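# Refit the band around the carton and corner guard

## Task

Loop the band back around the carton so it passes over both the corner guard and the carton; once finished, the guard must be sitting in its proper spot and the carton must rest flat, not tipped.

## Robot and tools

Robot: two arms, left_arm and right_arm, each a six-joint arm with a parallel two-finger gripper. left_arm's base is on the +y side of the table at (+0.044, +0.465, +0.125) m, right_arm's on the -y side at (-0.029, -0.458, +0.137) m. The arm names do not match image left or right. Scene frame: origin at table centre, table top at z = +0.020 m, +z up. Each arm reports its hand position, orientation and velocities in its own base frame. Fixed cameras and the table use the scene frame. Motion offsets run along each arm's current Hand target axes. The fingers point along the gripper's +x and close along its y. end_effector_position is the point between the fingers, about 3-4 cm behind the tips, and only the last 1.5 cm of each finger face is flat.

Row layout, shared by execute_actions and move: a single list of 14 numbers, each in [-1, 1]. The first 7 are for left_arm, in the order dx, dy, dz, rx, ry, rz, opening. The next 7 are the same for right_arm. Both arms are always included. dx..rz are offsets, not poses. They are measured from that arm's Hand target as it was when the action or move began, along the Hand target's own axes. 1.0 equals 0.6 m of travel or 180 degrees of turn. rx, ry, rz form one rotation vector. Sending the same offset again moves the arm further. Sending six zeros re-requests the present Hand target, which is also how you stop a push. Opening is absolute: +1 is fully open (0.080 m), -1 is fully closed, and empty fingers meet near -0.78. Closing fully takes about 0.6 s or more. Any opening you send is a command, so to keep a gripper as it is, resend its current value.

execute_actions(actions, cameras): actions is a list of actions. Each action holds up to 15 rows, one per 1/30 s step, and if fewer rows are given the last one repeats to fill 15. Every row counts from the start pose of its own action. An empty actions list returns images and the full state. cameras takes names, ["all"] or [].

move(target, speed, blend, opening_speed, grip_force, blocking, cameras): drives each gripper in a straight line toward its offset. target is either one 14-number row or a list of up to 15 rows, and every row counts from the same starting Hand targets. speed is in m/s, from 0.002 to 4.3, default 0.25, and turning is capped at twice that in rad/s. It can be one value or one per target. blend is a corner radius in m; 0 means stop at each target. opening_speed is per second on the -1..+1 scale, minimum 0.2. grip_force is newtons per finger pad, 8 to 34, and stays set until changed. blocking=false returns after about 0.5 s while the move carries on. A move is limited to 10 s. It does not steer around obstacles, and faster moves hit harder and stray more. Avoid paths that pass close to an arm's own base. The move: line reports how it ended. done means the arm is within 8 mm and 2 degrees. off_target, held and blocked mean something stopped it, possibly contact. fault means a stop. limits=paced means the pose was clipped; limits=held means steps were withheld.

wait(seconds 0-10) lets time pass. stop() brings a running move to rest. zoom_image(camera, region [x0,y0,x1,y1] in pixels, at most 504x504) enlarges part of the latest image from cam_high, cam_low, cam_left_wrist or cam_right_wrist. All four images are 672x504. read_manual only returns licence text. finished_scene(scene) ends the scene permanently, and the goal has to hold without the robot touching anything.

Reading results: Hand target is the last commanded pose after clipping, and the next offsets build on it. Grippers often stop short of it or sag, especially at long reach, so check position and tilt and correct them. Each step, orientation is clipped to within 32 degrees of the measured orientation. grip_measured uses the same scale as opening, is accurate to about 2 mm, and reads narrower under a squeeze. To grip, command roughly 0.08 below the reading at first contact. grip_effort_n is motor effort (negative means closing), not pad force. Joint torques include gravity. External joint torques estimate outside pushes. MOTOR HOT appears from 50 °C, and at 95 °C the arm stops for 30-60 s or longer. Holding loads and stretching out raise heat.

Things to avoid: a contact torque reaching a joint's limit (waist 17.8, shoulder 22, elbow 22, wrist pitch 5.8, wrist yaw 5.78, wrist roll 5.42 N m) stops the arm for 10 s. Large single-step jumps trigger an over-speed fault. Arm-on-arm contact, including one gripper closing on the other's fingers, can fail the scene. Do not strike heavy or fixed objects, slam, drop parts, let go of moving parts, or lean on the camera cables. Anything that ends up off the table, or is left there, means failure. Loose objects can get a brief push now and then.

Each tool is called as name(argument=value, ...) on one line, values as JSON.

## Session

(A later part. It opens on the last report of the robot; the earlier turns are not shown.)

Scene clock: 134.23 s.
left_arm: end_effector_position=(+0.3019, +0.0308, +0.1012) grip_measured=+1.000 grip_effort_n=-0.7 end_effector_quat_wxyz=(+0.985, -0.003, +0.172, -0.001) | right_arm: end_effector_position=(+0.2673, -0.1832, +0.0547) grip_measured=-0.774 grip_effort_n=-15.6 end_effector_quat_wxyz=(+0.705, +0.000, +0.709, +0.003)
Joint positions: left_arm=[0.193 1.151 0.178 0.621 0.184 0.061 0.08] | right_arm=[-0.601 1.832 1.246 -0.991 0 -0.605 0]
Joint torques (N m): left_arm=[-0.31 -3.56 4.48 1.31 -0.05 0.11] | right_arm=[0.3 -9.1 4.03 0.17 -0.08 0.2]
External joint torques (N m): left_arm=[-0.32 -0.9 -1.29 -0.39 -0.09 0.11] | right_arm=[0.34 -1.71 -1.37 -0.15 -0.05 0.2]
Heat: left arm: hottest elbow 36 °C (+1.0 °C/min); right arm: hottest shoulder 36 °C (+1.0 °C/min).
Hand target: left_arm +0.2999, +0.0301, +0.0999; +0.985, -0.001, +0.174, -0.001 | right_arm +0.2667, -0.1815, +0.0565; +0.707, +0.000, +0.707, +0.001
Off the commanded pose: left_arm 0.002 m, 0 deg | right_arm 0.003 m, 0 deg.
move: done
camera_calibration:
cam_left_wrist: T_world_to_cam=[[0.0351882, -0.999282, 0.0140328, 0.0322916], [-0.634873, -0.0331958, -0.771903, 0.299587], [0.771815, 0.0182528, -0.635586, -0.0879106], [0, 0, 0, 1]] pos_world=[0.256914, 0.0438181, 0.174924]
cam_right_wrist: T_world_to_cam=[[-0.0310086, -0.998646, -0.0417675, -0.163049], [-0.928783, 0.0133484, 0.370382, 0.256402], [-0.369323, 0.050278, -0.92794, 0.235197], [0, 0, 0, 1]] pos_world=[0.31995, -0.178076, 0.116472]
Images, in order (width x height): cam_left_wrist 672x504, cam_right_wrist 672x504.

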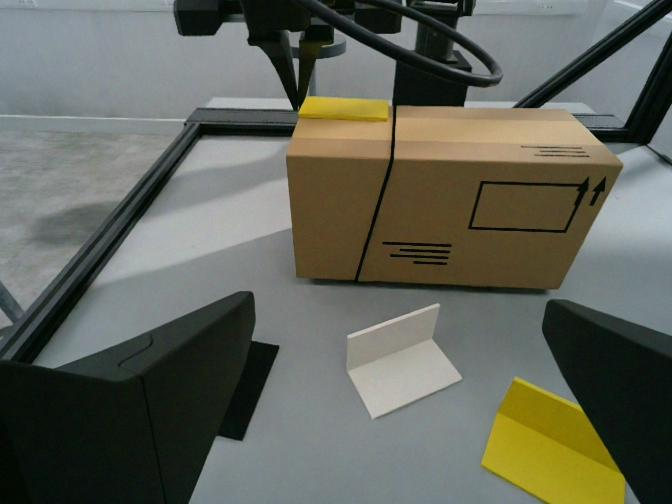

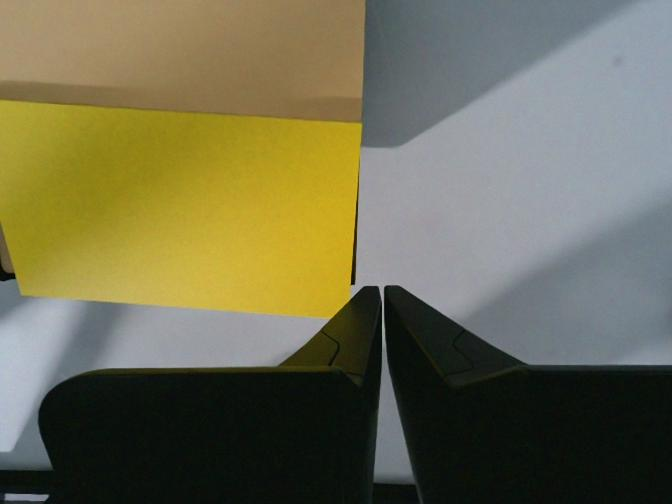

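move(target=[[0,0,0,0,0,0,1.0, 0,-0.015,-0.01,0,0,0,-0.8],[0,0,0,0,0,0,1.0, -0.06,-0.015,-0.01,0,0,0,-0.8],[0,0,0,0,0,0,1.0, -0.04,0.1583,0.034,0.0167,0,0,-0.58]], speed=0.15, blend=[0.006,0.02,0], cameras=["cam_right_wrist","cam_left_wrist"])

zoom_image(camera="cam_right_wrist", region=[250, 100, 550, 325])

zoom_image(camera="cam_left_wrist", region=[280, 60, 430, 170])

Scene clock: 138.20 s.
left_arm: end_effector_position=(+0.3019, +0.0308, +0.1012) grip_measured=+1.000 grip_effort_n=-1.6 end_effector_quat_wxyz=(+0.985, -0.003, +0.172, -0.001) | right_arm: end_effector_position=(+0.2880, -0.0873, +0.0789) grip_measured=-0.584 grip_effort_n=19.8 end_effector_quat_wxyz=(+0.704, +0.018, +0.710, -0.015)
Joint positions: left_arm=[0.193 1.151 0.178 0.621 0.184 0.061 0.08] | right_arm=[-0.295 1.722 1.211 -1.068 -0.001 -0.248 0.009]
Joint torques (N m): left_arm=[-0.26 -3.35 4.44 1.3 -0.02 0.09] | right_arm=[0.19 -8.36 4.13 0.26 -0.04 0.18]
External joint torques (N m): left_arm=[-0.26 -0.72 -1.29 -0.38 -0.06 0.09] | right_arm=[0.2 -1.74 -1.35 -0.06 -0.03 0.18]
Heat: left arm: hottest elbow 36 °C (+1.0 °C/min); right arm: hottest shoulder 36 °C (+1.0 °C/min).
Hand target: left_arm +0.2999, +0.0301, +0.0999; +0.985, -0.001, +0.174, -0.001 | right_arm +0.2870, -0.0865, +0.0806; +0.707, +0.019, +0.707, -0.018
Off the commanded pose: left_arm 0.002 m, 0 deg | right_arm 0.002 m, 1 deg.
move: done; blend cut to 0.0054 m at target 1, 0.018 m at target 2
camera_calibration:
cam_left_wrist: T_world_to_cam=[[0.0351882, -0.999282, 0.0140328, 0.0322916], [-0.634873, -0.0331958, -0.771903, 0.299587], [0.771815, 0.0182528, -0.635586, -0.0879106], [0, 0, 0, 1]] pos_world=[0.256914, 0.0438181, 0.174924]
cam_right_wrist: T_world_to_cam=[[-0.0816814, -0.99583, -0.0406178, -0.0509376], [-0.926043, 0.0607639, 0.372495, 0.268565], [-0.368474, 0.0680398, -0.927145, 0.261752], [0, 0, 0, 1]] pos_world=[0.34099, -0.0848538, 0.140574]
Images, in order (width x height): cam_left_wrist 672x504, cam_right_wrist 672x504.

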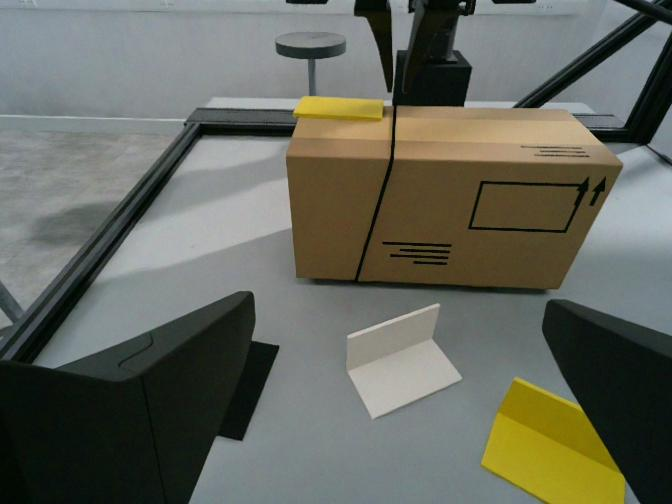

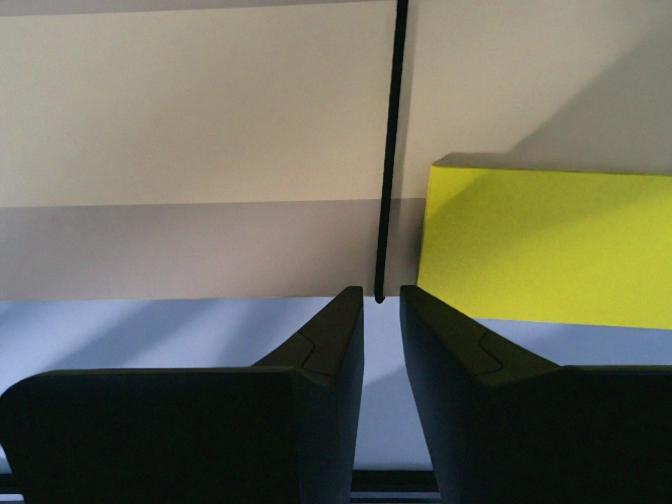

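Scaled by 1.680 from the camera's 672x504 image, which has a finer 960x720 frame.

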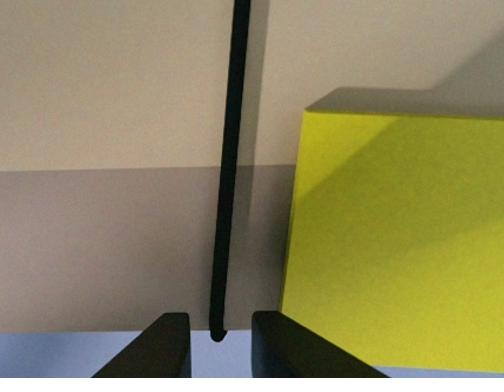

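Scaled by 3.360 from the camera's 672x504 image, which has a finer 960x720 frame.

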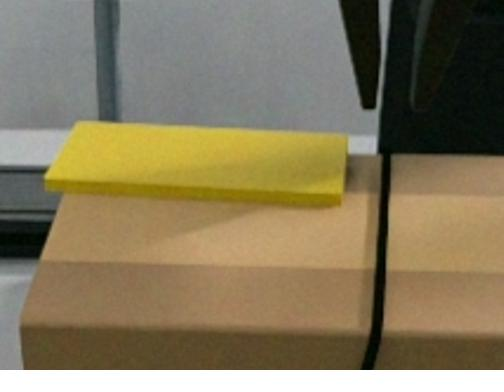

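move(target=[0,0,0,0,0,0,1.0, 0.042,-0.0005,-0.01,0,0,0,-0.58], speed=0.05, cameras=["cam_right_wrist"])

Scene clock: 139.90 s.
left_arm: end_effector_position=(+0.3019, +0.0308, +0.1012) grip_measured=+1.000 grip_effort_n=-1.2 end_effector_quat_wxyz=(+0.985, -0.003, +0.172, -0.001) | right_arm: end_effector_position=(+0.2838, -0.0863, +0.0619) grip_measured=-0.584 grip_effort_n=18.8 end_effector_quat_wxyz=(+0.711, +0.016, +0.702, -0.018)
Joint positions: left_arm=[0.193 1.151 0.178 0.621 0.184 0.061 0.08] | right_arm=[-0.296 1.708 1.125 -0.974 -0.001 -0.248 0.009]
Joint torques (N m): left_arm=[-0.29 -3.49 4.32 1.25 -0.08 0.1] | right_arm=[-0.23 -5.67 3.16 0.82 -0.04 0]
External joint torques (N m): left_arm=[-0.29 -0.88 -1.38 -0.42 -0.12 0.1] | right_arm=[-0.17 0.81 -2.29 0.46 -0.03 0]
Heat: left arm: hottest elbow 36 °C (+1.0 °C/min); right arm: hottest shoulder 36 °C (+1.0 °C/min).
Hand target: left_arm +0.2999, +0.0301, +0.0999; +0.985, -0.001, +0.174, -0.001 | right_arm +0.2810, -0.0865, +0.0555; +0.707, +0.019, +0.707, -0.018
Off the commanded pose: left_arm 0.002 m, 0 deg | right_arm 0.007 m, 1 deg.
move: done
camera_calibration:
cam_right_wrist: T_world_to_cam=[[-0.0816328, -0.996007, -0.0361365, -0.0511512], [-0.933401, 0.0636892, 0.353138, 0.274418], [-0.349427, 0.0625575, -0.934873, 0.238884], [0, 0, 0, 1]] pos_world=[0.335439, -0.0833684, 0.12457]
Images, in order (width x height): cam_right_wrist 672x504.

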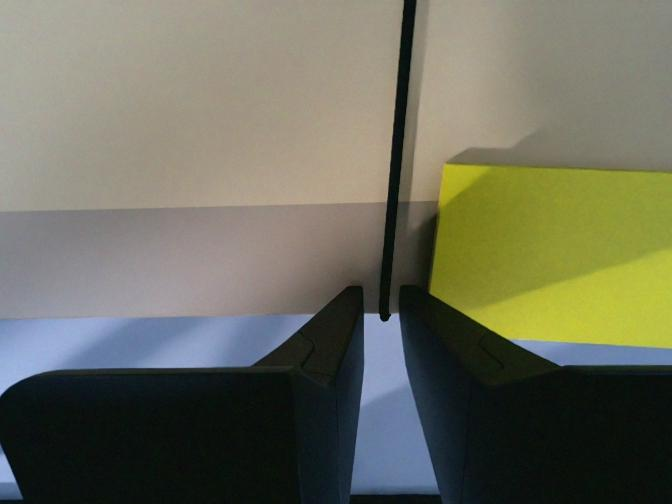

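move(target=[0,0,0,0,0,0,1.0, 0.0035,-0.0005,0,0,0,0,-0.58], speed=0.03)

move(target=[[0,0,0,0,0,0,1.0, 0,0,0,0,0,0,-1.0],[0,0,0,0,0,0,1.0, -0.017,-0.0005,-0.008,0,0,0,-1.0],[0,0,0,0,0,0,1.0, -0.045,-0.0028,-0.052,0,0,0,-1.0]], speed=0.04, blend=[0,0.003,0], cameras=["cam_right_wrist","cam_left_wrist"])

Scene clock: 140.93 s.
left_arm: end_effector_position=(+0.3019, +0.0308, +0.1012) grip_measured=+1.000 grip_effort_n=-1.6 end_effector_quat_wxyz=(+0.985, -0.003, +0.172, -0.001) | right_arm: end_effector_position=(+0.2836, -0.0863, +0.0616) grip_measured=-0.584 grip_effort_n=18.8 end_effector_quat_wxyz=(+0.712, +0.016, +0.701, -0.018)
Joint positions: left_arm=[0.193 1.151 0.178 0.621 0.184 0.061 0.08] | right_arm=[-0.296 1.706 1.121 -0.97 -0.001 -0.248 0.009]
Joint torques (N m): left_arm=[-0.37 -3.4 4.3 1.31 -0.06 0.12] | right_arm=[-0.26 -5.03 3.2 1.09 -0.05 -0.01]
External joint torques (N m): left_arm=[-0.39 -0.78 -1.45 -0.38 -0.1 0.11] | right_arm=[-0.3 1.46 -2.27 0.71 -0.02 -0.01]
Heat: left arm: hottest elbow 36 °C (+1.0 °C/min); right arm: hottest shoulder 36 °C (+1.0 °C/min).
Hand target: left_arm +0.2999, +0.0301, +0.0999; +0.985, -0.001, +0.174, -0.001 | right_arm +0.2810, -0.0867, +0.0534; +0.707, +0.019, +0.707, -0.018
Off the commanded pose: left_arm 0.002 m, 0 deg | right_arm 0.009 m, 1 deg.
move: off_target (right_arm)

Scene clock: 143.03 s.
left_arm: end_effector_position=(+0.3019, +0.0308, +0.1012) grip_measured=+1.000 grip_effort_n=-1.6 end_effector_quat_wxyz=(+0.985, -0.003, +0.172, -0.001) | right_arm: end_effector_position=(+0.2588, -0.0885, +0.0793) grip_measured=-0.772 grip_effort_n=-25.4 end_effector_quat_wxyz=(+0.713, +0.017, +0.700, -0.020)
Joint positions: left_arm=[0.193 1.151 0.178 0.621 0.184 0.061 0.08] | right_arm=[-0.33 1.598 1.077 -1.031 -0.002 -0.277 0]
Joint torques (N m): left_arm=[-0.3 -3.38 4.35 1.29 -0.06 0.12] | right_arm=[-0.31 -8.15 3.44 -1.31 -0.02 -0.17]
External joint torques (N m): left_arm=[-0.29 -0.78 -1.33 -0.38 -0.11 0.12] | right_arm=[-0.36 -2.38 -2.18 -1.7 0.01 -0.17]
Heat: left arm: hottest elbow 36 °C (+1.0 °C/min); right arm: hottest shoulder 36 °C (+1.0 °C/min).
Hand target: left_arm +0.2999, +0.0301, +0.0999; +0.985, -0.001, +0.174, -0.001 | right_arm +0.2498, -0.0869, +0.0804; +0.707, +0.019, +0.707, -0.018
Off the commanded pose: left_arm 0.002 m, 0 deg | right_arm 0.009 m, 1 deg.
move: off_target (right_arm)
camera_calibration:
cam_left_wrist: T_world_to_cam=[[0.0351882, -0.999282, 0.0140328, 0.0322916], [-0.634873, -0.0331958, -0.771903, 0.299587], [0.771815, 0.0182528, -0.635586, -0.0879106], [0, 0, 0, 1]] pos_world=[0.256914, 0.0438181, 0.174924]
cam_right_wrist: T_world_to_cam=[[-0.0871289, -0.995573, -0.0352519, -0.0533549], [-0.934865, 0.0694889, 0.348136, 0.24641], [-0.344146, 0.0632886, -0.936781, 0.245345], [0, 0, 0, 1]] pos_world=[0.310146, -0.085769, 0.142169]
Images, in order (width x height): cam_left_wrist 672x504, cam_right_wrist 672x504.

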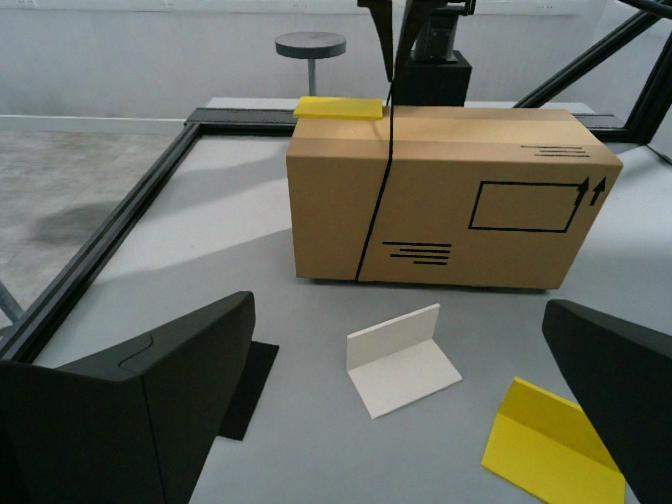

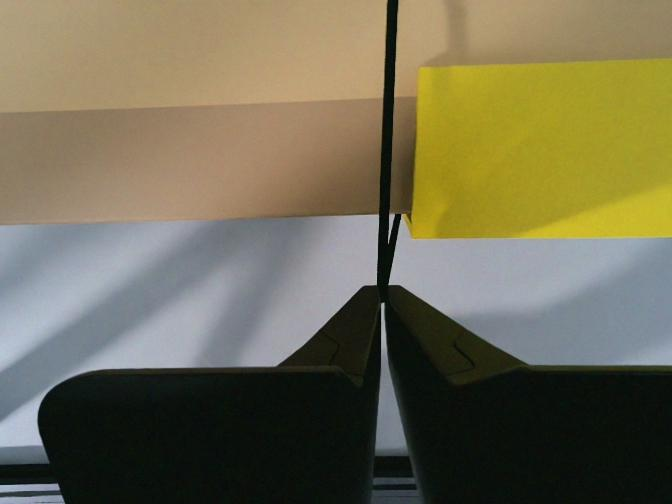

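move(target=[[0,0,0,0,0,0,1.0, 0,-0.0004,-0.0072,0,0,0,-1.0],[0,0,0,0,0,0,1.0, 0,-0.0250,-0.0058,0,0,0,-1.0]], speed=0.04, cameras=["cam_right_wrist","cam_left_wrist"])

Scene clock: 145.97 s.
left_arm: end_effector_position=(+0.3019, +0.0308, +0.1012) grip_measured=+1.000 grip_effort_n=-1.2 end_effector_quat_wxyz=(+0.985, -0.003, +0.172, -0.001) | right_arm: end_effector_position=(+0.2516, -0.1008, +0.0809) grip_measured=-0.772 grip_effort_n=-24.9 end_effector_quat_wxyz=(+0.716, +0.017, +0.698, -0.018)
Joint positions: left_arm=[0.193 1.151 0.178 0.621 0.184 0.061 0.08] | right_arm=[-0.385 1.582 1.067 -1.031 -0.007 -0.335 0]
Joint torques (N m): left_arm=[-0.33 -3.48 4.24 1.27 -0.04 0.12] | right_arm=[-0.63 -5.79 4.85 -1.26 0.16 -0.11]
External joint torques (N m): left_arm=[-0.35 -0.89 -1.47 -0.4 -0.08 0.12] | right_arm=[-0.57 -0.13 -0.71 -1.63 0.18 -0.11]
Heat: left arm: hottest elbow 36 °C (+0.0 °C/min); right arm: hottest shoulder 37 °C (+2.0 °C/min).
Hand target: left_arm +0.2999, +0.0301, +0.0999; +0.985, -0.001, +0.174, -0.001 | right_arm +0.2455, -0.1017, +0.0804; +0.707, +0.019, +0.707, -0.018
Off the commanded pose: left_arm 0.002 m, 0 deg | right_arm 0.006 m, 1 deg.
move: done
camera_calibration:
cam_left_wrist: T_world_to_cam=[[0.0351882, -0.999282, 0.0140328, 0.0322916], [-0.634873, -0.0331958, -0.771903, 0.299587], [0.771815, 0.0182528, -0.635586, -0.0879106], [0, 0, 0, 1]] pos_world=[0.256914, 0.0438181, 0.174924]
cam_right_wrist: T_world_to_cam=[[-0.0837912, -0.995762, -0.0379127, -0.0669397], [-0.93754, 0.0658865, 0.341582, 0.240798], [-0.337636, 0.0641662, -0.939087, 0.243805], [0, 0, 0, 1]] pos_world=[0.302466, -0.0981654, 0.144164]
Images, in order (width x height): cam_left_wrist 672x504, cam_right_wrist 672x504.

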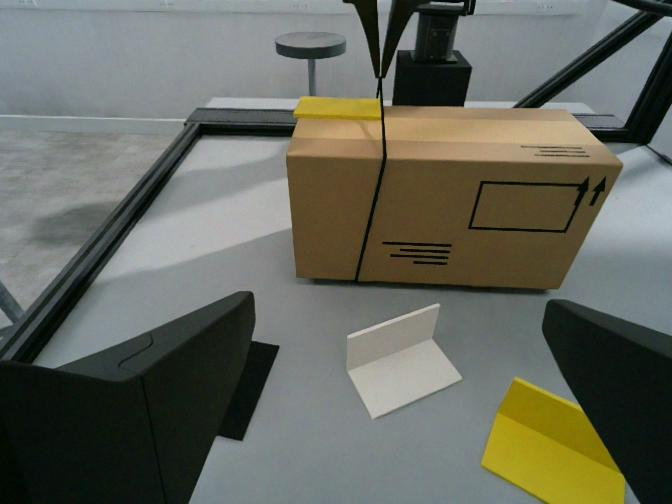

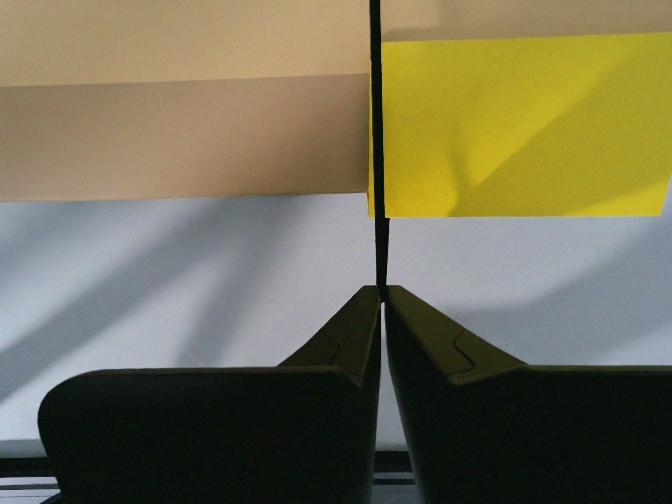

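move(target=[0,0,0,0,0,0,1.0, 0,-0.0325,0.0015,0,0,0,-1.0], speed=0.04, cameras=["cam_right_wrist","cam_left_wrist"])

Scene clock: 147.03 s.
left_arm: end_effector_position=(+0.3019, +0.0308, +0.1012) grip_measured=+1.000 grip_effort_n=-1.6 end_effector_quat_wxyz=(+0.985, -0.003, +0.172, -0.001) | right_arm: end_effector_position=(+0.2515, -0.1184, +0.0809) grip_measured=-0.772 grip_effort_n=-24.9 end_effector_quat_wxyz=(+0.716, +0.017, +0.698, -0.015)
Joint positions: left_arm=[0.193 1.151 0.178 0.621 0.184 0.061 0.08] | right_arm=[-0.447 1.61 1.096 -1.035 -0.013 -0.401 0]
Joint torques (N m): left_arm=[-0.2 -3.36 4.4 1.31 -0.07 0.11] | right_arm=[-0.89 -5.75 5.04 -1.15 0.38 -0.22]
External joint torques (N m): left_arm=[-0.21 -0.77 -1.29 -0.36 -0.11 0.11] | right_arm=[-0.92 0.11 -0.59 -1.55 0.41 -0.22]
Heat: left arm: hottest elbow 36 °C (+0.0 °C/min); right arm: hottest shoulder 37 °C (+2.0 °C/min).
Hand target: left_arm +0.2999, +0.0301, +0.0999; +0.985, -0.001, +0.174, -0.001 | right_arm +0.2453, -0.1212, +0.0803; +0.707, +0.019, +0.707, -0.018
Off the commanded pose: left_arm 0.002 m, 0 deg | right_arm 0.007 m, 2 deg.
move: done
camera_calibration:
cam_left_wrist: T_world_to_cam=[[0.0351882, -0.999282, 0.0140328, 0.0322916], [-0.634873, -0.0331958, -0.771903, 0.299587], [0.771815, 0.0182528, -0.635586, -0.0879106], [0, 0, 0, 1]] pos_world=[0.256914, 0.0438181, 0.174924]
cam_right_wrist: T_world_to_cam=[[-0.0797734, -0.995896, -0.0427468, -0.0851043], [-0.93793, 0.0604715, 0.341513, 0.241283], [-0.337527, 0.0673371, -0.938904, 0.245177], [0, 0, 0, 1]] pos_world=[0.302272, -0.115855, 0.144159]
Images, in order (width x height): cam_left_wrist 672x504, cam_right_wrist 672x504.

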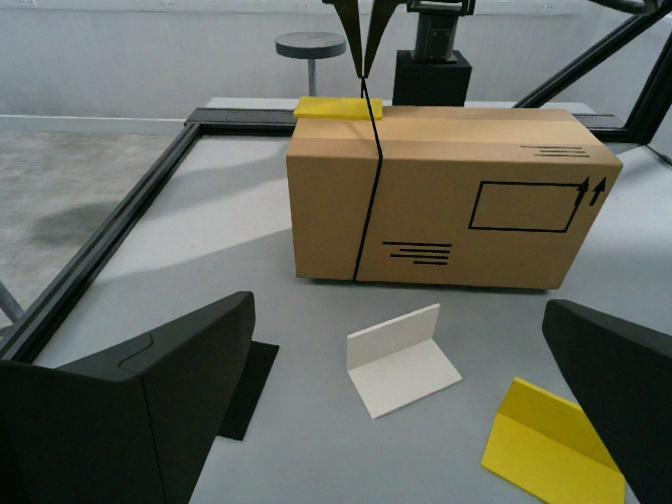

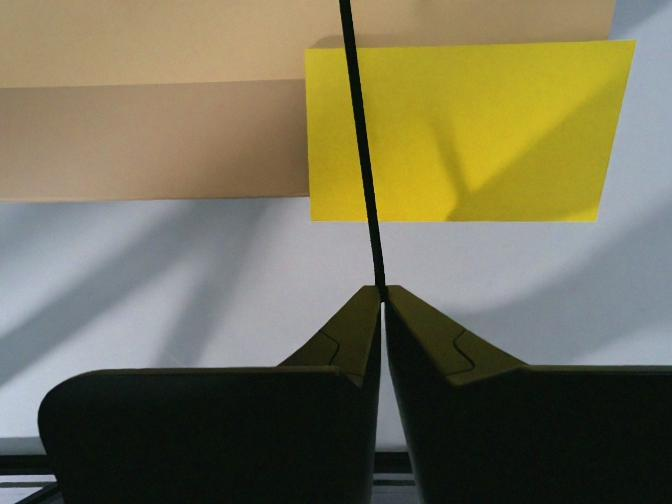

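move(target=[[0,0,0,0,0,0,1.0, 0,-0.0075,0.0004,0,0,0,-1.0],[0,0,0,0,0,0,1.0, 0.014,-0.0048,0.052,0,0,0,-1.0]], speed=0.04, blend=[0.003,0], cameras=["cam_right_wrist","cam_left_wrist"])

Scene clock: 151.00 s.
left_arm: end_effector_position=(+0.3019, +0.0308, +0.1012) grip_measured=+1.000 grip_effort_n=-0.7 end_effector_quat_wxyz=(+0.985, -0.003, +0.172, -0.001) | right_arm: end_effector_position=(+0.2764, -0.1235, +0.0719) grip_measured=-0.772 grip_effort_n=-24.9 end_effector_quat_wxyz=(+0.710, +0.018, +0.704, -0.013)
Joint positions: left_arm=[0.193 1.151 0.178 0.621 0.184 0.061 0.08] | right_arm=[-0.425 1.726 1.187 -1.028 -0.009 -0.382 0]
Joint torques (N m): left_arm=[-0.36 -3.33 4.45 1.3 -0.04 0.12] | right_arm=[-0.1 -6.25 5.72 -0.25 0.24 0.18]
External joint torques (N m): left_arm=[-0.37 -0.72 -1.29 -0.39 -0.08 0.12] | right_arm=[-0.13 0.42 0.27 -0.58 0.27 0.18]
Heat: left arm: hottest elbow 36 °C (+0.0 °C/min); right arm: hottest shoulder 36 °C (+1.0 °C/min).
Hand target: left_arm +0.2999, +0.0301, +0.0999; +0.985, -0.001, +0.174, -0.001 | right_arm +0.2763, -0.1256, +0.0718; +0.707, +0.019, +0.707, -0.018
Off the commanded pose: left_arm 0.002 m, 0 deg | right_arm 0.002 m, 1 deg.
move: done; blend cut to 0 m at target 1
camera_calibration:
cam_left_wrist: T_world_to_cam=[[0.0351882, -0.999282, 0.0140328, 0.0322916], [-0.634873, -0.0331958, -0.771903, 0.299587], [0.771815, 0.0182528, -0.635586, -0.0879106], [0, 0, 0, 1]] pos_world=[0.256914, 0.0438181, 0.174924]
cam_right_wrist: T_world_to_cam=[[-0.0772326, -0.995982, -0.0453248, -0.0891129], [-0.931897, 0.055954, 0.358382, 0.264591], [-0.354406, 0.0699168, -0.932474, 0.250115], [0, 0, 0, 1]] pos_world=[0.328332, -0.121047, 0.134362]
Images, in order (width x height): cam_left_wrist 672x504, cam_right_wrist 672x504.

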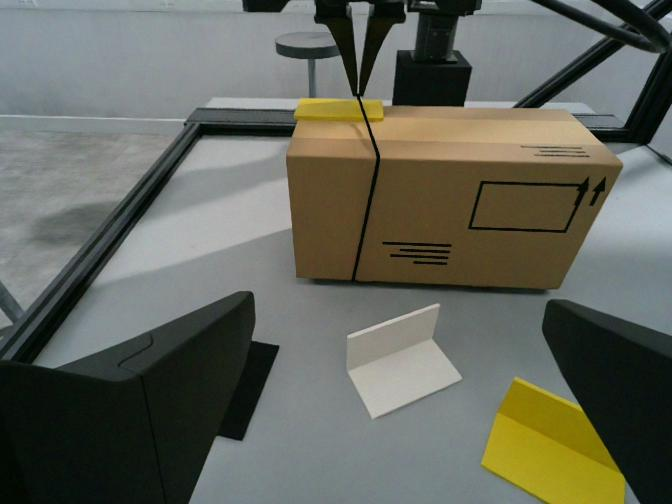

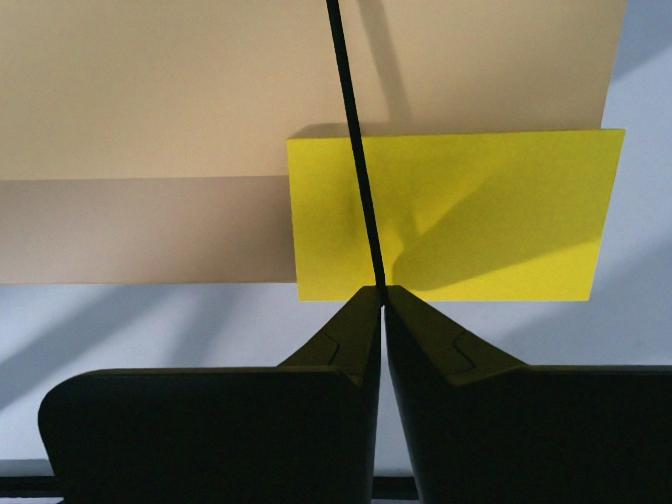

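move(target=[0,0,0,0,0,0,1.0, 0.016,0.0015,0.001,0,0,0,-1.0], speed=0.04)

move(target=[0,0,0,0,0,0,1.0, 0,0,0,0,0,0,-0.5], speed=0.04, opening_speed=0.8, cameras=["cam_right_wrist","cam_left_wrist"])

Scene clock: 152.23 s.
left_arm: end_effector_position=(+0.3019, +0.0308, +0.1012) grip_measured=+1.000 grip_effort_n=-0.7 end_effector_quat_wxyz=(+0.985, -0.003, +0.172, -0.001) | right_arm: end_effector_position=(+0.2799, -0.1244, +0.0685) grip_measured=-0.772 grip_effort_n=-24.9 end_effector_quat_wxyz=(+0.714, +0.016, +0.700, -0.015)
Joint positions: left_arm=[0.193 1.151 0.178 0.621 0.184 0.061 0.08] | right_arm=[-0.422 1.732 1.18 -1.001 -0.008 -0.378 0]
Joint torques (N m): left_arm=[-0.25 -3.56 4.29 1.28 -0.08 0.13] | right_arm=[-0.07 -5.52 3.93 0.38 0.2 0.18]
External joint torques (N m): left_arm=[-0.28 -0.93 -1.44 -0.4 -0.12 0.13] | right_arm=[-0.13 1.2 -1.51 0.05 0.23 0.18]
Heat: left arm: hottest elbow 36 °C (+0.0 °C/min); right arm: hottest shoulder 36 °C (+1.0 °C/min).
Hand target: left_arm +0.2999, +0.0301, +0.0999; +0.985, -0.001, +0.174, -0.001 | right_arm +0.2770, -0.1248, +0.0623; +0.707, +0.019, +0.707, -0.018
Off the commanded pose: left_arm 0.002 m, 0 deg | right_arm 0.007 m, 1 deg.
move: done

Scene clock: 152.93 s.
left_arm: end_effector_position=(+0.3019, +0.0308, +0.1012) grip_measured=+1.000 grip_effort_n=-1.2 end_effector_quat_wxyz=(+0.985, -0.003, +0.172, -0.001) | right_arm: end_effector_position=(+0.2794, -0.1250, +0.0673) grip_measured=-0.505 grip_effort_n=19.8 end_effector_quat_wxyz=(+0.713, +0.014, +0.701, -0.017)
Joint positions: left_arm=[0.193 1.151 0.178 0.621 0.184 0.061 0.08] | right_arm=[-0.422 1.734 1.177 -0.998 -0.002 -0.378 0.012]
Joint torques (N m): left_arm=[-0.41 -3.44 4.28 1.25 -0.06 0.13] | right_arm=[-0.11 -5.84 4.08 0.25 0.01 0.17]
External joint torques (N m): left_arm=[-0.45 -0.85 -1.41 -0.42 -0.1 0.13] | right_arm=[-0.08 0.91 -1.4 -0.11 0.04 0.17]
Heat: left arm: hottest elbow 36 °C (+0.0 °C/min); right arm: hottest shoulder 36 °C (+1.0 °C/min).
Hand target: left_arm +0.2999, +0.0301, +0.0999; +0.985, -0.001, +0.174, -0.001 | right_arm +0.2770, -0.1248, +0.0623; +0.707, +0.019, +0.707, -0.018
Off the commanded pose: left_arm 0.002 m, 0 deg | right_arm 0.006 m, 1 deg.
move: done
camera_calibration:
cam_left_wrist: T_world_to_cam=[[0.0351882, -0.999282, 0.0140328, 0.0322916], [-0.634873, -0.0331958, -0.771903, 0.299587], [0.771815, 0.0182528, -0.635586, -0.0879106], [0, 0, 0, 1]] pos_world=[0.256914, 0.0438181, 0.174924]
cam_right_wrist: T_world_to_cam=[[-0.0780958, -0.996336, -0.0348609, -0.0910547], [-0.934638, 0.061002, 0.35033, 0.271091], [-0.34692, 0.0599416, -0.935977, 0.243827], [0, 0, 0, 1]] pos_world=[0.33085, -0.121874, 0.130071]
Images, in order (width x height): cam_left_wrist 672x504, cam_right_wrist 672x504.

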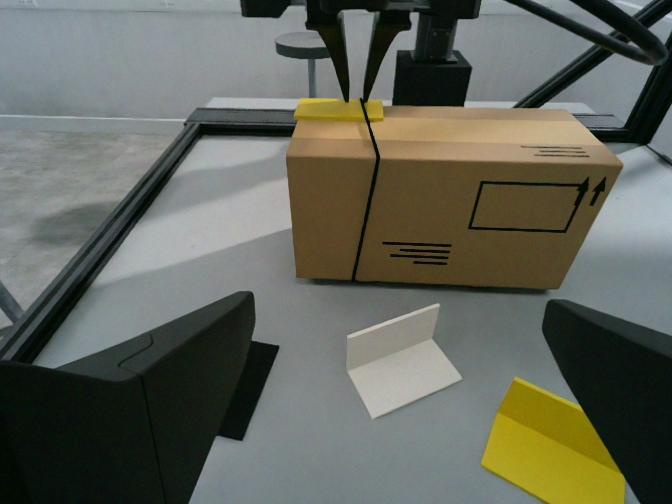

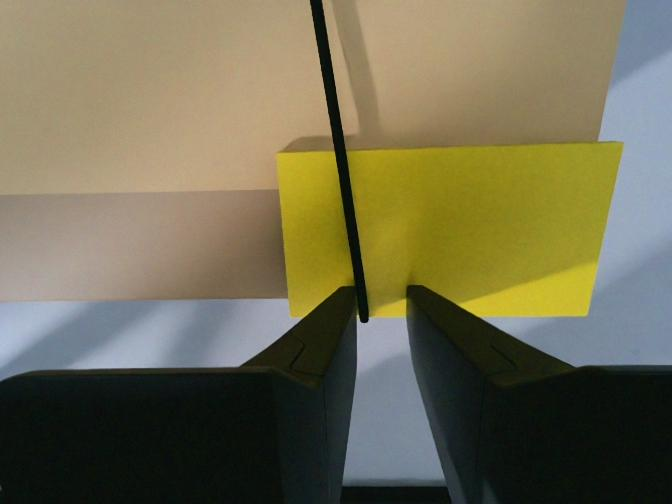

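move(target=[[0,0,0,0,0,0,1.0, -0.003,0.006,0,0,0,0,-0.5],[0,0,0,0,0,0,1.0, -0.04,0.006,0,0,0,0,-0.5]], speed=0.04, cameras=["cam_right_wrist","cam_left_wrist"])

zoom_image(camera="cam_left_wrist", region=[270, 80, 480, 300])

zoom_image(camera="cam_right_wrist", region=[250, 50, 660, 325])

Scene clock: 154.77 s.
left_arm: end_effector_position=(+0.3019, +0.0308, +0.1012) grip_measured=+1.000 grip_effort_n=-1.2 end_effector_quat_wxyz=(+0.985, -0.003, +0.172, -0.001) | right_arm: end_effector_position=(+0.2749, -0.1210, +0.0812) grip_measured=-0.504 grip_effort_n=19.3 end_effector_quat_wxyz=(+0.701, +0.019, +0.713, -0.014)
Joint positions: left_arm=[0.193 1.151 0.178 0.621 0.184 0.061 0.08] | right_arm=[-0.415 1.725 1.224 -1.088 0 -0.367 0.012]
Joint torques (N m): left_arm=[-0.2 -3.24 4.41 1.3 -0.01 0.08] | right_arm=[0.25 -8.25 5.61 -0.06 -0.05 0.18]
External joint torques (N m): left_arm=[-0.21 -0.63 -1.31 -0.37 -0.05 0.08] | right_arm=[0.23 -1.56 0.09 -0.37 -0.02 0.18]
Heat: left arm: hottest elbow 36 °C (+0.0 °C/min); right arm: hottest shoulder 36 °C (+1.0 °C/min).
Hand target: left_arm +0.2999, +0.0301, +0.0999; +0.985, -0.001, +0.174, -0.001 | right_arm +0.2772, -0.1213, +0.0863; +0.707, +0.019, +0.707, -0.018
Off the commanded pose: left_arm 0.002 m, 0 deg | right_arm 0.006 m, 1 deg.
move: done
camera_calibration:
cam_left_wrist: T_world_to_cam=[[0.0351882, -0.999282, 0.0140328, 0.0322916], [-0.634873, -0.0331958, -0.771903, 0.299587], [0.771815, 0.0182528, -0.635586, -0.0879106], [0, 0, 0, 1]] pos_world=[0.256914, 0.0438181, 0.174924]
cam_right_wrist: T_world_to_cam=[[-0.0831573, -0.995551, -0.0443147, -0.0846938], [-0.922816, 0.0601439, 0.380518, 0.255958], [-0.37616, 0.0725371, -0.923711, 0.263744], [0, 0, 0, 1]] pos_world=[0.328369, -0.118842, 0.142473]
Images, in order (width x height): cam_left_wrist 672x504, cam_right_wrist 672x504.

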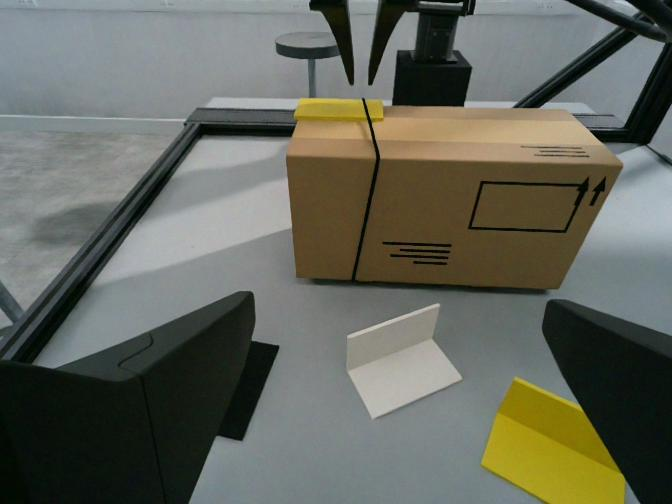

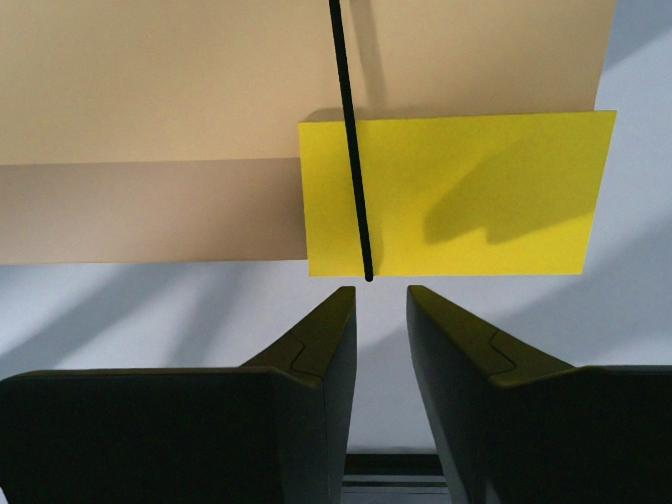

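Scaled by 2.291 from the camera's 672x504 image, which has a finer 960x720 frame.

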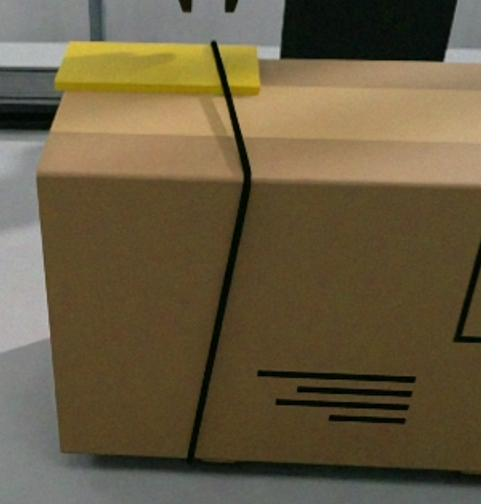

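Scaled by 1.229 from the camera's 672x504 image, which has a finer 960x720 frame.

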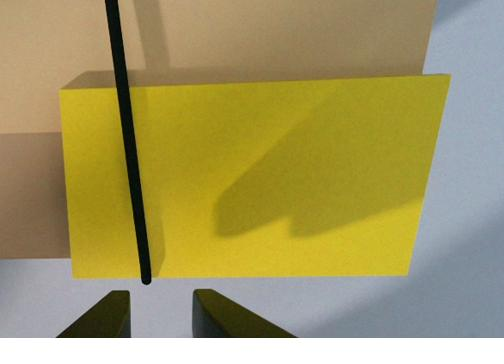

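move(target=[[0,0,0,0,0,0,1.0, -0.025,0,0,0,0,0,-0.8],[0,0,0,0,0,0,1.0, -0.025,-0.1735,-0.0088,0,0,0,-0.8],[0,0,0,0,0,0,1.0, 0.0497,-0.1735,-0.0088,0,0,0,-0.8]], speed=0.15, blend=[0.01,0.01,0], cameras=["cam_right_wrist","cam_left_wrist"])

Scene clock: 156.80 s.
left_arm: end_effector_position=(+0.3019, +0.0308, +0.1012) grip_measured=+1.000 grip_effort_n=-1.6 end_effector_quat_wxyz=(+0.985, -0.003, +0.172, -0.001) | right_arm: end_effector_position=(+0.2677, -0.2258, +0.0605) grip_measured=-0.774 grip_effort_n=-16.0 end_effector_quat_wxyz=(+0.710, +0.018, +0.704, -0.023)
Joint positions: left_arm=[0.193 1.151 0.178 0.621 0.184 0.061 0.08] | right_arm=[-0.701 1.906 1.367 -1.022 0 -0.643 0]
Joint torques (N m): left_arm=[-0.33 -3.4 4.34 1.27 -0.05 0.08] | right_arm=[0.22 -7.63 4.34 0.25 -0.08 -0.2]
External joint torques (N m): left_arm=[-0.31 -0.79 -1.38 -0.41 -0.1 0.07] | right_arm=[0.19 0.38 -1.18 -0.1 -0.04 -0.2]
Heat: left arm: hottest elbow 36 °C (+0.0 °C/min); right arm: hottest shoulder 36 °C (+1.0 °C/min).
Hand target: left_arm +0.2999, +0.0301, +0.0999; +0.985, -0.001, +0.174, -0.001 | right_arm +0.2665, -0.2249, +0.0564; +0.707, +0.019, +0.707, -0.018
Off the commanded pose: left_arm 0.002 m, 0 deg | right_arm 0.004 m, 1 deg.
move: done; blend cut to 0.0075 m at target 1
camera_calibration:
cam_left_wrist: T_world_to_cam=[[0.0351882, -0.999282, 0.0140328, 0.0322916], [-0.634873, -0.0331958, -0.771903, 0.299587], [0.771815, 0.0182528, -0.635586, -0.0879106], [0, 0, 0, 1]] pos_world=[0.256914, 0.0438181, 0.174924]
cam_right_wrist: T_world_to_cam=[[-0.0920828, -0.995239, -0.031949, -0.188849], [-0.931146, 0.0746951, 0.356915, 0.270396], [-0.352829, 0.0626149, -0.93359, 0.24156], [0, 0, 0, 1]] pos_world=[0.319617, -0.223273, 0.122976]
Images, in order (width x height): cam_left_wrist 672x504, cam_right_wrist 672x504.

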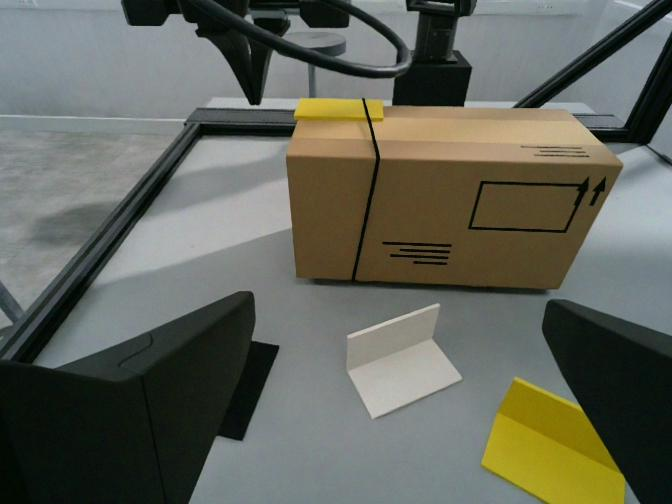

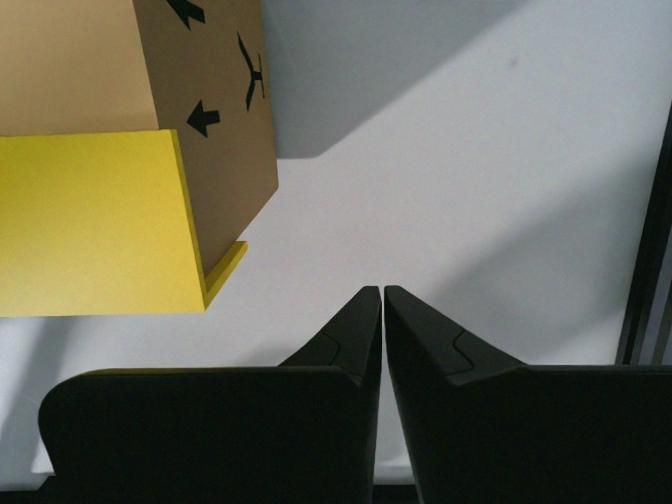

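move(target=[[0,0,0,0,0,0,1.0, 0.008,0.05,-0.0008,0,0,0,-0.8],[0,0,0,0,0,0,1.0, 0.008,0.0755,-0.002,0,0,0,-0.8]], speed=0.04, blend=[0.005,0], cameras=["cam_right_wrist","cam_left_wrist"])

zoom_image(camera="cam_left_wrist", region=[270, 80, 480, 300])

Scene clock: 158.53 s.
left_arm: end_effector_position=(+0.3019, +0.0308, +0.1012) grip_measured=+1.000 grip_effort_n=-1.6 end_effector_quat_wxyz=(+0.985, -0.003, +0.172, -0.001) | right_arm: end_effector_position=(+0.2680, -0.1830, +0.0499) grip_measured=-0.774 grip_effort_n=-14.2 end_effector_quat_wxyz=(+0.705, +0.018, +0.709, -0.019)
Joint positions: left_arm=[0.193 1.151 0.178 0.621 0.184 0.061 0.08] | right_arm=[-0.597 1.839 1.233 -0.97 0.004 -0.546 0]
Joint torques (N m): left_arm=[-0.36 -3.4 4.41 1.3 -0.07 0.09] | right_arm=[0.49 -9.13 3.82 0.1 -0.19 0.18]
External joint torques (N m): left_arm=[-0.36 -0.77 -1.32 -0.39 -0.11 0.08] | right_arm=[0.46 -1.68 -1.58 -0.23 -0.16 0.18]
Heat: left arm: hottest elbow 36 °C (+0.0 °C/min); right arm: hottest shoulder 37 °C (+2.0 °C/min).
Hand target: left_arm +0.2999, +0.0301, +0.0999; +0.985, -0.001, +0.174, -0.001 | right_arm +0.2677, -0.1796, +0.0516; +0.707, +0.019, +0.707, -0.018
Off the commanded pose: left_arm 0.002 m, 0 deg | right_arm 0.004 m, 0 deg.
move: done
camera_calibration:
cam_left_wrist: T_world_to_cam=[[0.0351882, -0.999282, 0.0140328, 0.0322916], [-0.634873, -0.0331958, -0.771903, 0.299587], [0.771815, 0.0182528, -0.635586, -0.0879106], [0, 0, 0, 1]] pos_world=[0.256914, 0.0438181, 0.174924]
cam_right_wrist: T_world_to_cam=[[-0.0865608, -0.995558, -0.0370271, -0.14776], [-0.92642, 0.0667688, 0.370524, 0.267893], [-0.366406, 0.0663755, -0.928084, 0.23307], [0, 0, 0, 1]] pos_world=[0.320789, -0.18046, 0.111577]
Images, in order (width x height): cam_left_wrist 672x504, cam_right_wrist 672x504.

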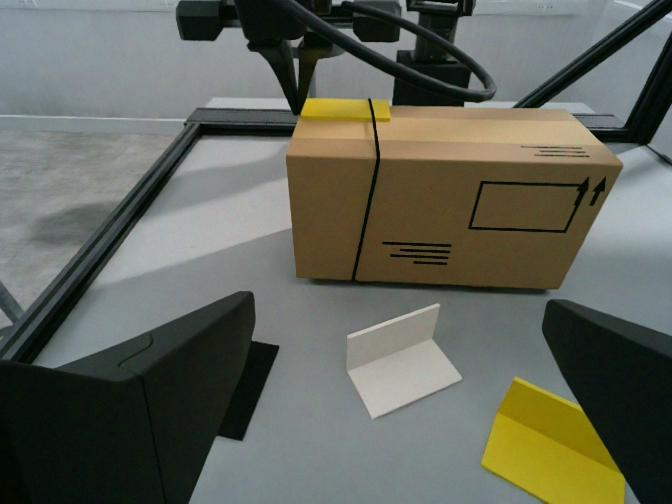

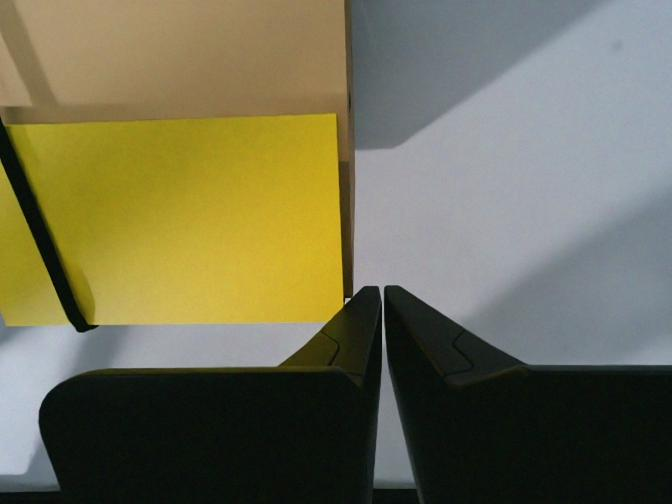

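Scaled by 2.291 from the camera's 672x504 image, which has a finer 960x720 frame.

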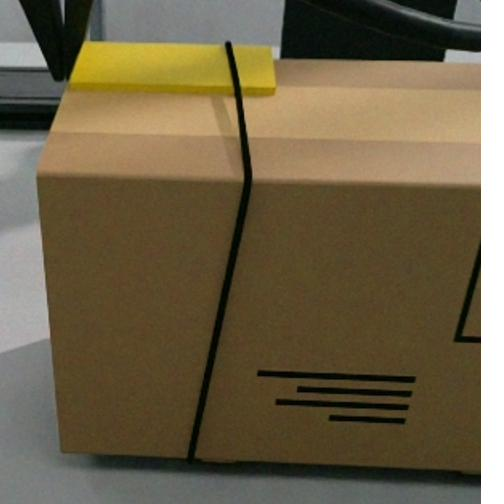

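move(target=[0,0,0,0,0,0,1.0, 0,0.006,-0.0003,0,0,0,-0.8], speed=0.03, cameras=["cam_right_wrist","cam_left_wrist"])

zoom_image(camera="cam_left_wrist", region=[270, 80, 480, 300])

Scene clock: 159.47 s.
left_arm: end_effector_position=(+0.3019, +0.0308, +0.1012) grip_measured=+1.000 grip_effort_n=-0.7 end_effector_quat_wxyz=(+0.985, -0.003, +0.172, -0.001) | right_arm: end_effector_position=(+0.2680, -0.1799, +0.0501) grip_measured=-0.774 grip_effort_n=-14.2 end_effector_quat_wxyz=(+0.705, +0.018, +0.709, -0.019)
Joint positions: left_arm=[0.193 1.151 0.178 0.621 0.184 0.061 0.08] | right_arm=[-0.589 1.831 1.225 -0.968 0.005 -0.536 0]
Joint torques (N m): left_arm=[-0.27 -3.51 4.3 1.3 -0.07 0.12] | right_arm=[0.47 -8.89 3.78 0.07 -0.24 0.19]
External joint torques (N m): left_arm=[-0.29 -0.88 -1.45 -0.39 -0.11 0.12] | right_arm=[0.46 -1.52 -1.56 -0.24 -0.21 0.19]
Heat: left arm: hottest elbow 36 °C (+0.0 °C/min); right arm: hottest shoulder 37 °C (+2.0 °C/min).
Hand target: left_arm +0.2999, +0.0301, +0.0999; +0.985, -0.001, +0.174, -0.001 | right_arm +0.2677, -0.1759, +0.0516; +0.707, +0.019, +0.707, -0.018
Off the commanded pose: left_arm 0.002 m, 0 deg | right_arm 0.004 m, 0 deg.
move: done
camera_calibration:
cam_left_wrist: T_world_to_cam=[[0.0351882, -0.999282, 0.0140328, 0.0322916], [-0.634873, -0.0331958, -0.771903, 0.299587], [0.771815, 0.0182528, -0.635586, -0.0879106], [0, 0, 0, 1]] pos_world=[0.256914, 0.0438181, 0.174924]
cam_right_wrist: T_world_to_cam=[[-0.0876035, -0.995528, -0.0353612, -0.144516], [-0.926486, 0.0683833, 0.370064, 0.26797], [-0.365991, 0.0651806, -0.928333, 0.232734], [0, 0, 0, 1]] pos_world=[0.320789, -0.177364, 0.111778]
Images, in order (width x height): cam_left_wrist 672x504, cam_right_wrist 672x504.

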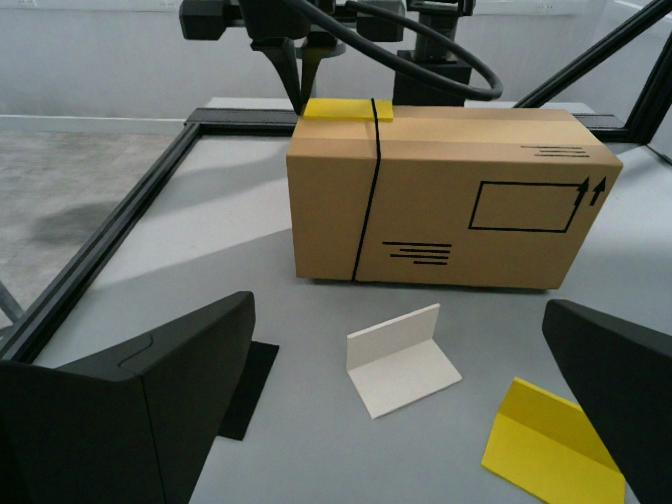

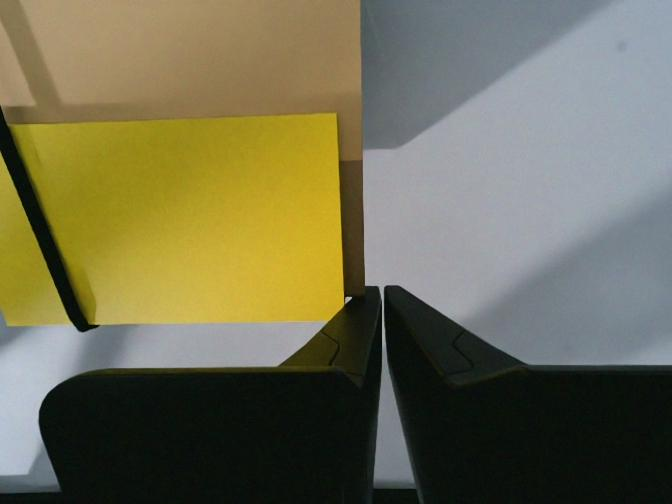

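Scaled by 2.291 from the camera's 672x504 image, which has a finer 960x720 frame.

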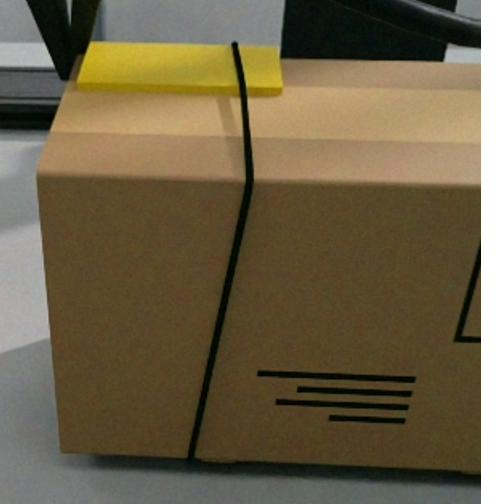

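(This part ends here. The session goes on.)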